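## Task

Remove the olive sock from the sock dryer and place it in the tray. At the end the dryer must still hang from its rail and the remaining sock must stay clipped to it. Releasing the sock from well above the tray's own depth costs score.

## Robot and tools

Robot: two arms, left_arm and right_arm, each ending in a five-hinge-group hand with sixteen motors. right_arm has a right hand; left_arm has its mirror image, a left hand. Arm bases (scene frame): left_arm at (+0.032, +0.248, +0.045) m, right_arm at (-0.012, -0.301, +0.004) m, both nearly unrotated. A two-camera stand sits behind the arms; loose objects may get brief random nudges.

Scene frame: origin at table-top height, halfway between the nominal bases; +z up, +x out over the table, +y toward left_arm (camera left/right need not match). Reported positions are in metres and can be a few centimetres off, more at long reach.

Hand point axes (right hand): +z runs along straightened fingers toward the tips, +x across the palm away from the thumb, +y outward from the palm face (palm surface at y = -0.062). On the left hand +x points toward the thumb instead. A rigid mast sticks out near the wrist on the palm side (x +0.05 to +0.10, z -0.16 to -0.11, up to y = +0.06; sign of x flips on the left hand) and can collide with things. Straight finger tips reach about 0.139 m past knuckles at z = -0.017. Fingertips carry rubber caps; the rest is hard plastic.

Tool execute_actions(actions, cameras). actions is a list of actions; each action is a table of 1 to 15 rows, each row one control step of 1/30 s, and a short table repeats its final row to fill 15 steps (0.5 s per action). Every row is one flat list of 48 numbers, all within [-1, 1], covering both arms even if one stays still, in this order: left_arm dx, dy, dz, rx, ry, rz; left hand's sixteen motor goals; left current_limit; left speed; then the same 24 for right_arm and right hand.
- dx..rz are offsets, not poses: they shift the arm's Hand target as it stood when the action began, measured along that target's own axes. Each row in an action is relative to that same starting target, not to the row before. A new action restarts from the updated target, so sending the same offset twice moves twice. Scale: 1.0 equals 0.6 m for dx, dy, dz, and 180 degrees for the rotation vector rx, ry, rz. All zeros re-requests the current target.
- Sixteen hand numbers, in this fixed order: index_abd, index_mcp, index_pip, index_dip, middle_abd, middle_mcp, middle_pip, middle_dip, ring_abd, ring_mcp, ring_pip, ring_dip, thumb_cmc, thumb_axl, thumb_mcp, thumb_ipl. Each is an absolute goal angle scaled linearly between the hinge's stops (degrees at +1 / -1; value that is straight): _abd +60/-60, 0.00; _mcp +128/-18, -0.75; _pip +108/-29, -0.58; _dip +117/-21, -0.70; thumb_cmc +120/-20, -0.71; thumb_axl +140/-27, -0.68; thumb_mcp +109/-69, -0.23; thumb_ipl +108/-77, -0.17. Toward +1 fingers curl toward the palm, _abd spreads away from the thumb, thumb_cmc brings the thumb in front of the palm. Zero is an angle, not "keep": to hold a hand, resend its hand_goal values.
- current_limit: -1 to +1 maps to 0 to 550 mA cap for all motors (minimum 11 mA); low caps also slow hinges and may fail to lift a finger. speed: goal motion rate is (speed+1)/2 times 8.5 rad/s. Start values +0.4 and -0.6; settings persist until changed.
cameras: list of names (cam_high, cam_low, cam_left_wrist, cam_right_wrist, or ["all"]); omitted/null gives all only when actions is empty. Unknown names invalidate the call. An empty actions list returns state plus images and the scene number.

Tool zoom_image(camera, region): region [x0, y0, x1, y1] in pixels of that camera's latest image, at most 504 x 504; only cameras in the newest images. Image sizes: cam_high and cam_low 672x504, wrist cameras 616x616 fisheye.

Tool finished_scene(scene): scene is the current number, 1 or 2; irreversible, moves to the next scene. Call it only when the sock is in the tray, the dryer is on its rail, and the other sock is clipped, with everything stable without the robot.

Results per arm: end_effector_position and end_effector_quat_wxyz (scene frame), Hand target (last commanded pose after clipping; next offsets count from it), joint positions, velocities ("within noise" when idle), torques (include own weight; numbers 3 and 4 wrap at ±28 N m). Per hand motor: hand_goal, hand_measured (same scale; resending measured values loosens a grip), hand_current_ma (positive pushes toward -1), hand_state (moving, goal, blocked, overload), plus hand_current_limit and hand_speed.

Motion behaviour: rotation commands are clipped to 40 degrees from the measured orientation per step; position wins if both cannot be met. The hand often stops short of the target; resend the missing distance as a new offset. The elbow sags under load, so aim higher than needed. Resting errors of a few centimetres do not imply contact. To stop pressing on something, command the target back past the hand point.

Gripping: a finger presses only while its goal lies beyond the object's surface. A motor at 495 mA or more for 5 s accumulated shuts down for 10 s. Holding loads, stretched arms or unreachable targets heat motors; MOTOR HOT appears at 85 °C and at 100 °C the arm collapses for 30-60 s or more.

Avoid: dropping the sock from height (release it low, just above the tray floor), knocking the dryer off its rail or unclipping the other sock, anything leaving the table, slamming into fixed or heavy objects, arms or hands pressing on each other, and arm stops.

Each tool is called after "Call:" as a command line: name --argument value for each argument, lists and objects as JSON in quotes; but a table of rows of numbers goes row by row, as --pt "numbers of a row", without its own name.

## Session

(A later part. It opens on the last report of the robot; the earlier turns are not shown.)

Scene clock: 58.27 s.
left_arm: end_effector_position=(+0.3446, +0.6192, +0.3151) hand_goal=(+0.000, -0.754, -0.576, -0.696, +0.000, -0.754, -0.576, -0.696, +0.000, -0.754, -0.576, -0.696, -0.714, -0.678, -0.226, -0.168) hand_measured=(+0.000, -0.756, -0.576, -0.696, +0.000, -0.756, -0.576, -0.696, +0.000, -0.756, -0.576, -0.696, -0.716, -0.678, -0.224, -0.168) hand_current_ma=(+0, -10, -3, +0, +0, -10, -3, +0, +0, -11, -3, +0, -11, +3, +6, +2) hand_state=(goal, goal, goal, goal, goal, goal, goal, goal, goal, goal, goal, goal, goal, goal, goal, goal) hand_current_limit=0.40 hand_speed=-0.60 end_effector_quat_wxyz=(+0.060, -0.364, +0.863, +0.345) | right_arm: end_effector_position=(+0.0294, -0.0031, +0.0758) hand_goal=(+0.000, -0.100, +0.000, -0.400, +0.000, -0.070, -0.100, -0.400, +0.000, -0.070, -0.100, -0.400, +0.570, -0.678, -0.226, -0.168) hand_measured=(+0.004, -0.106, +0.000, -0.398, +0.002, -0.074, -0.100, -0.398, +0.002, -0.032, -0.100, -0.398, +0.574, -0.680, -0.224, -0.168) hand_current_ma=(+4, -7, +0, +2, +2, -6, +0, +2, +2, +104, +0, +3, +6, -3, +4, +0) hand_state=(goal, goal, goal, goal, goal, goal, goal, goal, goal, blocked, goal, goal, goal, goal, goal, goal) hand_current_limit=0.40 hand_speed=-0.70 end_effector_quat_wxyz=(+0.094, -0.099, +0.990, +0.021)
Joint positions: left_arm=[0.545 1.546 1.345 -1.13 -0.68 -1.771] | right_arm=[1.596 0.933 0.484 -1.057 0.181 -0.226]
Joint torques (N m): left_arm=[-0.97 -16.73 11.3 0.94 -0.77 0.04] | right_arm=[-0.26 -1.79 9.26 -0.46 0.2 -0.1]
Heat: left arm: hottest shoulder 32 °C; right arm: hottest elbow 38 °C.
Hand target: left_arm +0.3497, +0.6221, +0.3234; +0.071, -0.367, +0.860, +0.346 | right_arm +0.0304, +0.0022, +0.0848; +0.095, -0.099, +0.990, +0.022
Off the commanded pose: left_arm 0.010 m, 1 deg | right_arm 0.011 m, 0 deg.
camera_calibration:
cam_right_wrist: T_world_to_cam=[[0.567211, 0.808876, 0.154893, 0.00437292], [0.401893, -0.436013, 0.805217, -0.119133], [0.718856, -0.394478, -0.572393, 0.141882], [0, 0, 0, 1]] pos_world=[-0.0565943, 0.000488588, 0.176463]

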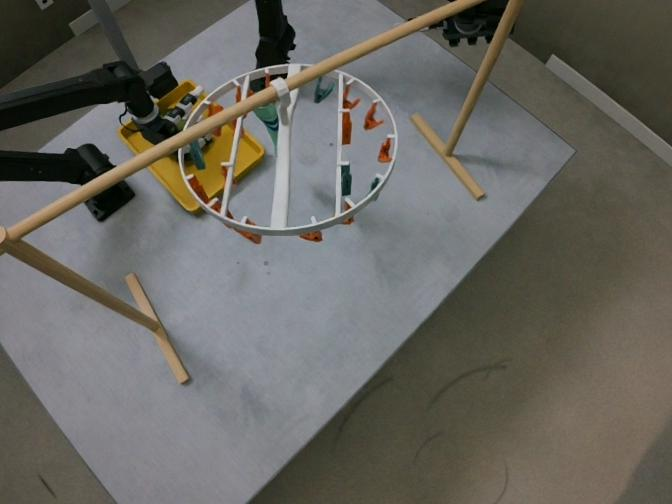

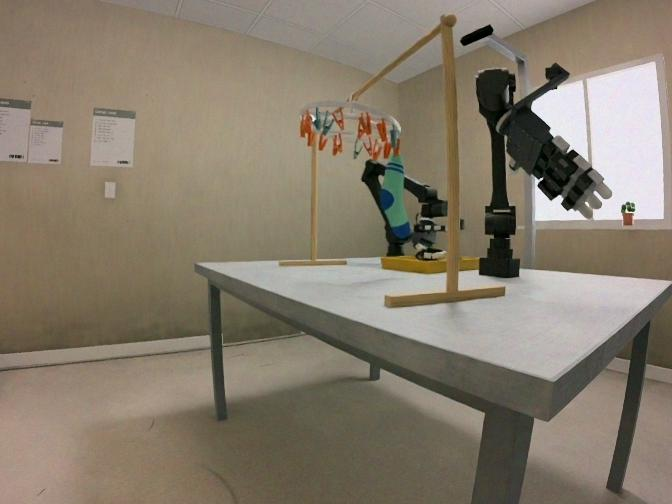

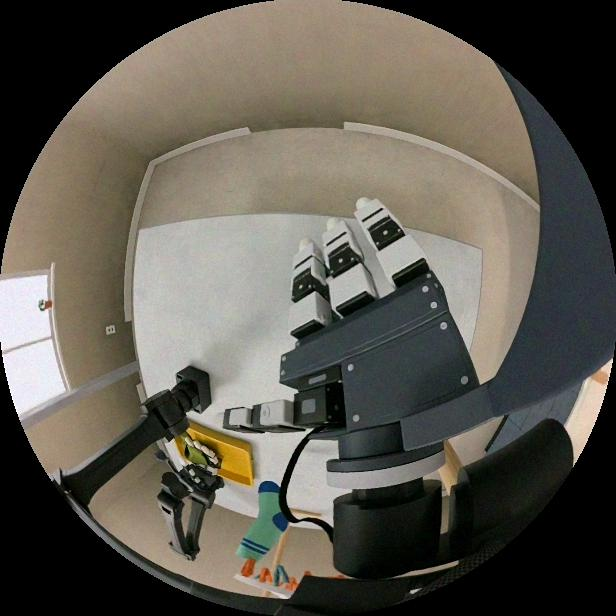

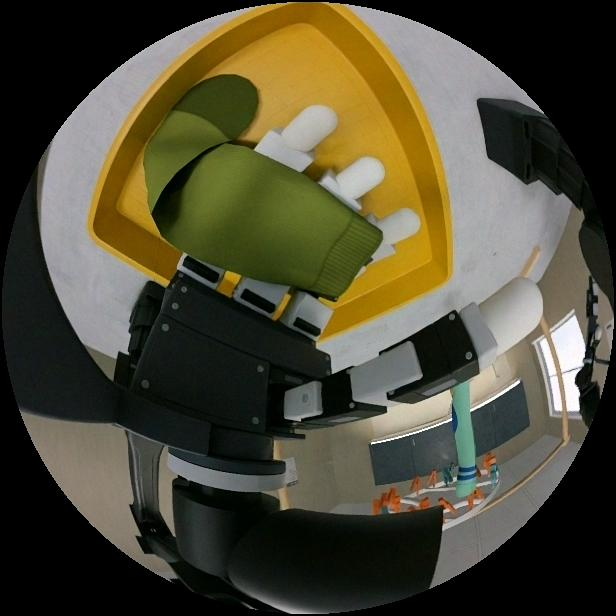

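Call:
execute_actions --actions '[[[0,0,0,0,0,0,0,-0.754,-0.576,-0.696,0,-0.754,-0.576,-0.696,0,-0.754,-0.576,-0.696,-0.714,-0.678,-0.226,-0.168,0.4,-0.6,-0.0112,0.0014,-0.0572,0,0,0,0,-0.25,-0.3,-0.6,0,-0.25,-0.3,-0.6,0,-0.25,-0.3,-0.6,0.57,-0.678,-0.226,-0.168,0.4,-0.75]],[[0,0,0,0,0,0,0,-0.754,-0.576,-0.696,0,-0.754,-0.576,-0.696,0,-0.754,-0.576,-0.696,-0.714,-0.678,-0.226,-0.168,0.4,-0.6,-0.0056,0.0007,-0.0286,0,0,0,0,-0.4,-0.4,-0.69,0,-0.4,-0.4,-0.69,0,-0.4,-0.4,-0.69,0.57,-0.678,-0.226,-0.168,0.4,-0.75]]]' --cameras '["cam_low","cam_right_wrist"]'

Call:
zoom_image --camera "cam_low" --region '[350, 140, 500, 290]'

Scene clock: 59.83 s.
left_arm: end_effector_position=(+0.3446, +0.6192, +0.3151) hand_goal=(+0.000, -0.754, -0.576, -0.696, +0.000, -0.754, -0.576, -0.696, +0.000, -0.754, -0.576, -0.696, -0.714, -0.678, -0.226, -0.168) hand_measured=(+0.000, -0.756, -0.576, -0.696, +0.000, -0.756, -0.576, -0.696, +0.000, -0.756, -0.576, -0.696, -0.716, -0.678, -0.224, -0.168) hand_current_ma=(+0, -10, -3, +0, +0, -10, -3, +0, +0, -11, -3, +0, -11, +3, +6, +2) hand_state=(goal, goal, goal, goal, goal, goal, goal, goal, goal, goal, goal, goal, goal, goal, goal, goal) hand_current_limit=0.40 hand_speed=-0.60 end_effector_quat_wxyz=(+0.060, -0.364, +0.863, +0.345) | right_arm: end_effector_position=(+0.0292, -0.0075, +0.1190) hand_goal=(+0.000, -0.400, -0.400, -0.690, +0.000, -0.400, -0.400, -0.690, +0.000, -0.400, -0.400, -0.690, +0.570, -0.678, -0.226, -0.168) hand_measured=(+0.004, -0.400, -0.398, -0.688, +0.002, -0.400, -0.398, -0.688, -0.002, -0.374, -0.378, -0.674, +0.574, -0.680, -0.224, -0.168) hand_current_ma=(+4, -1, +1, +2, +2, -1, +1, +2, -2, +64, +43, +28, +6, -3, +4, +0) hand_state=(goal, goal, goal, goal, goal, goal, goal, goal, goal, blocked, blocked, goal, goal, goal, goal, goal) hand_current_limit=0.40 hand_speed=-0.75 end_effector_quat_wxyz=(+0.092, -0.100, +0.991, +0.011)
Joint positions: left_arm=[0.545 1.546 1.345 -1.13 -0.68 -1.771] | right_arm=[1.596 0.87 0.58 -1.236 0.181 -0.226]
Joint torques (N m): left_arm=[-1.26 -16.73 11.28 1.06 -0.77 0.05] | right_arm=[-0.32 -1.73 10.92 -0.51 0.23 -0.11]
Heat: left arm: hottest shoulder 32 °C; right arm: hottest elbow 38 °C.
Hand target: left_arm +0.3497, +0.6221, +0.3234; +0.071, -0.367, +0.860, +0.346 | right_arm +0.0304, +0.0022, +0.1372; +0.095, -0.099, +0.990, +0.022
Off the commanded pose: left_arm 0.010 m, 1 deg | right_arm 0.021 m, 1 deg.
camera_calibration:
cam_right_wrist: T_world_to_cam=[[0.56691, 0.812102, 0.138214, 0.00330569], [0.402469, -0.419439, 0.813689, -0.156625], [0.718771, -0.405662, -0.56463, 0.163972], [0, 0, 0, 1]] pos_world=[-0.0566953, -0.00186216, 0.219571]
Images, in order (width x height): cam_low 672x504, cam_right_wrist 616x616.

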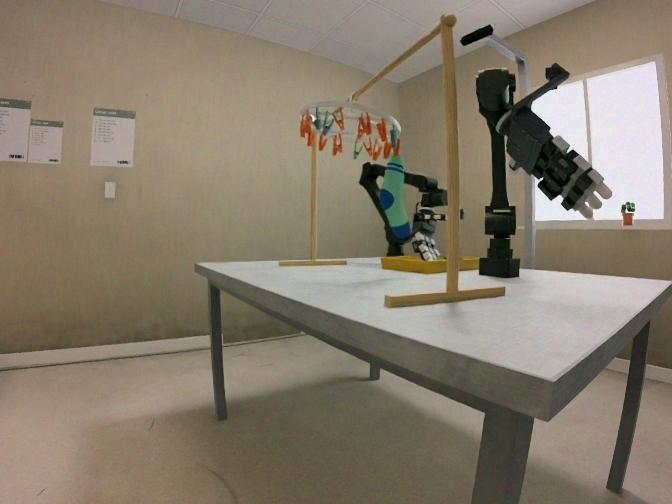

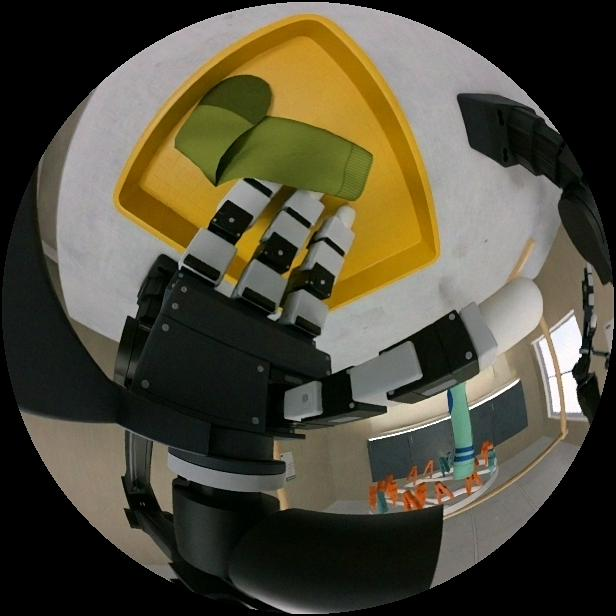

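Scaled by 3.360 from the camera's 672x504 image, which has a finer 960x720 frame.

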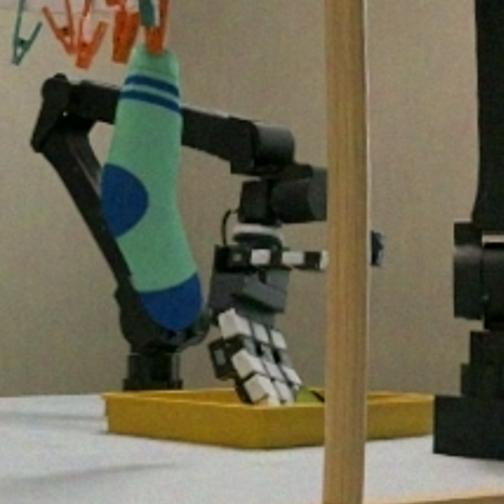

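Call:
execute_actions --actions '[[[0,0,0,0,0,0,0,-0.754,-0.576,-0.696,0,-0.754,-0.576,-0.696,0,-0.754,-0.576,-0.696,-0.714,-0.678,-0.226,-0.168,0.4,-0.6,-0.005,-0.02,-0.03,0,0,0,0,-0.5,-0.4,-0.69,0,-0.5,-0.4,-0.69,0,-0.5,-0.4,-0.69,0.57,-0.678,-0.226,-0.168,0.4,-0.75]],[[0,0,0,0,0,0,0,-0.754,-0.576,-0.696,0,-0.754,-0.576,-0.696,0,-0.754,-0.576,-0.696,-0.714,-0.678,-0.226,-0.168,0.4,-0.6,-0.0097,-0.0147,-0.0663,0,0,0,0,-0.5,-0.4,-0.69,0,-0.5,-0.4,-0.69,0,-0.5,-0.4,-0.69,0.57,-0.678,-0.226,-0.168,0.4,-0.75]],[[0,0,0,0,0,0,0,-0.754,-0.576,-0.696,0,-0.754,-0.576,-0.696,0,-0.754,-0.576,-0.696,-0.714,-0.678,-0.226,-0.168,0.4,-0.6,-0.0097,-0.0,-0.0663,0,0,0,0,-0.5,-0.4,-0.69,0,-0.5,-0.4,-0.69,0,-0.5,-0.4,-0.69,0.57,-0.678,-0.226,-0.168,0.4,-0.75]]]' --cameras '["cam_high","cam_low","cam_left_wrist","cam_right_wrist"]'

Call:
zoom_image --camera "cam_low" --region '[290, 70, 500, 290]'

Call:
zoom_image --camera "cam_high" --region '[110, 40, 430, 280]'

Scene clock: 61.83 s.
left_arm: end_effector_position=(+0.3446, +0.6192, +0.3151) hand_goal=(+0.000, -0.754, -0.576, -0.696, +0.000, -0.754, -0.576, -0.696, +0.000, -0.754, -0.576, -0.696, -0.714, -0.678, -0.226, -0.168) hand_measured=(+0.000, -0.756, -0.576, -0.696, +0.000, -0.756, -0.576, -0.696, +0.000, -0.756, -0.576, -0.696, -0.716, -0.678, -0.224, -0.168) hand_current_ma=(+0, -10, -3, +0, +0, -10, -3, +0, +0, -11, -3, +0, -11, +3, +6, +2) hand_state=(goal, goal, goal, goal, goal, goal, goal, goal, goal, goal, goal, goal, goal, goal, goal, goal) hand_current_limit=0.40 hand_speed=-0.60 end_effector_quat_wxyz=(+0.060, -0.364, +0.863, +0.345) | right_arm: end_effector_position=(+0.0305, -0.0301, +0.2116) hand_goal=(+0.000, -0.500, -0.400, -0.690, +0.000, -0.500, -0.400, -0.690, +0.000, -0.500, -0.400, -0.690, +0.570, -0.678, -0.226, -0.168) hand_measured=(+0.004, -0.500, -0.398, -0.688, +0.002, -0.500, -0.398, -0.688, -0.002, -0.500, -0.398, -0.688, +0.574, -0.680, -0.222, -0.168) hand_current_ma=(+4, +0, +1, +2, +2, +0, +1, +2, -2, -1, +1, +3, +6, -3, +5, +0) hand_state=(goal, goal, goal, goal, goal, goal, goal, goal, goal, goal, goal, goal, goal, goal, goal, goal) hand_current_limit=0.40 hand_speed=-0.75 end_effector_quat_wxyz=(+0.092, -0.100, +0.991, +0.003)
Joint positions: left_arm=[0.545 1.546 1.345 -1.13 -0.68 -1.771] | right_arm=[1.588 0.762 0.782 -1.56 0.181 -0.234]
Joint torques (N m): left_arm=[-0.79 -16.15 11.15 0.8 -0.8 0.06] | right_arm=[0.03 -0.85 11.92 -0.35 0.21 -0.09]
Heat: left arm: hottest shoulder 32 °C; right arm: hottest elbow 38 °C.
Hand target: left_arm +0.3497, +0.6221, +0.3234; +0.071, -0.367, +0.860, +0.346 | right_arm +0.0306, -0.0215, +0.2352; +0.095, -0.099, +0.990, +0.022
Off the commanded pose: left_arm 0.010 m, 1 deg | right_arm 0.025 m, 2 deg.
camera_calibration:
cam_right_wrist: T_world_to_cam=[[0.567997, 0.813436, 0.125306, 0.01084], [0.401992, -0.407046, 0.820193, -0.242855], [0.718179, -0.415495, -0.558196, 0.204496], [0, 0, 0, 1]] pos_world=[-0.0553962, -0.0227037, 0.311978]

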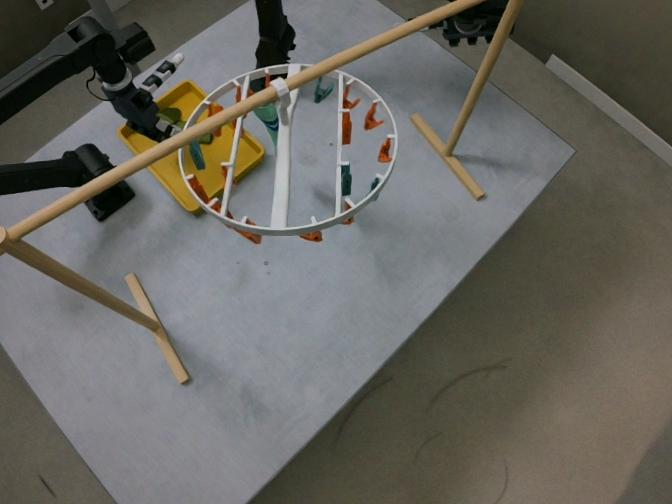

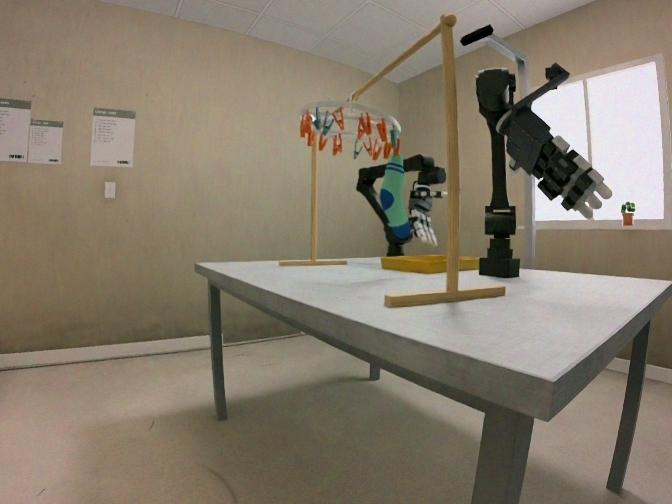

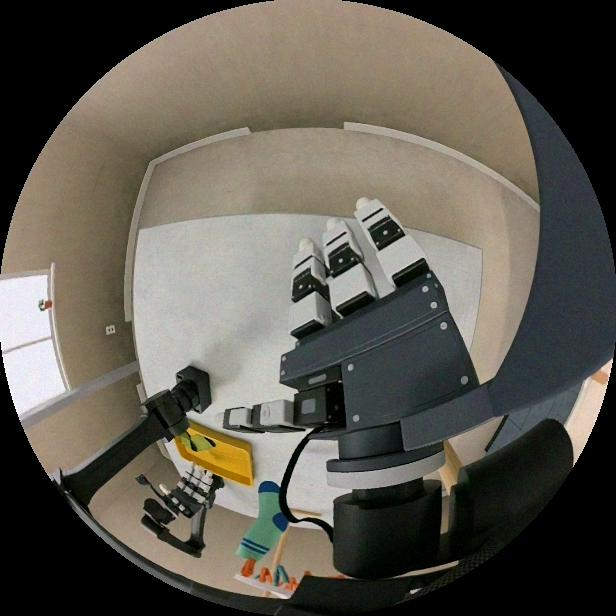

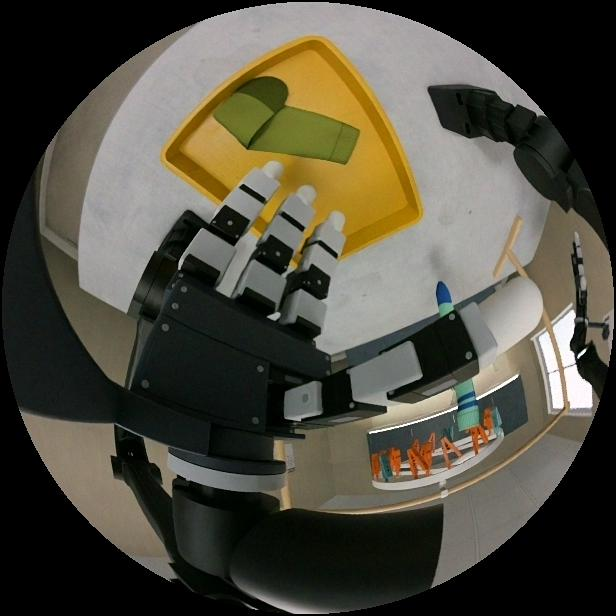

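Scaled by 2.291 from the camera's 672x504 image, which has a finer 960x720 frame.

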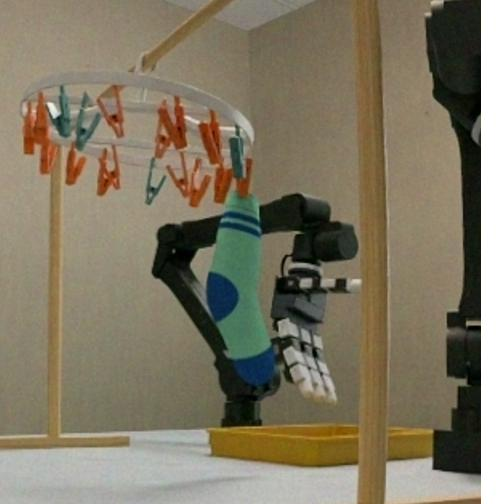

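Scaled by 1.575 from the camera's 672x504 image, which has a finer 960x720 frame.

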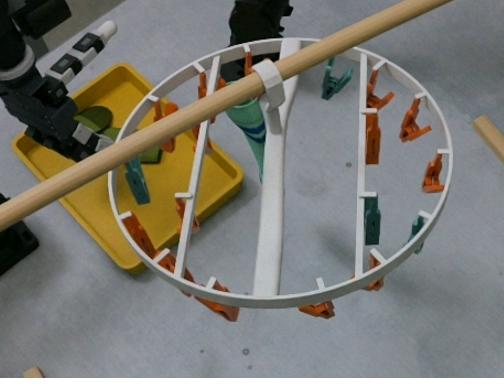

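Call:
finished_scene --scene 1

The scene is finished: the task was done.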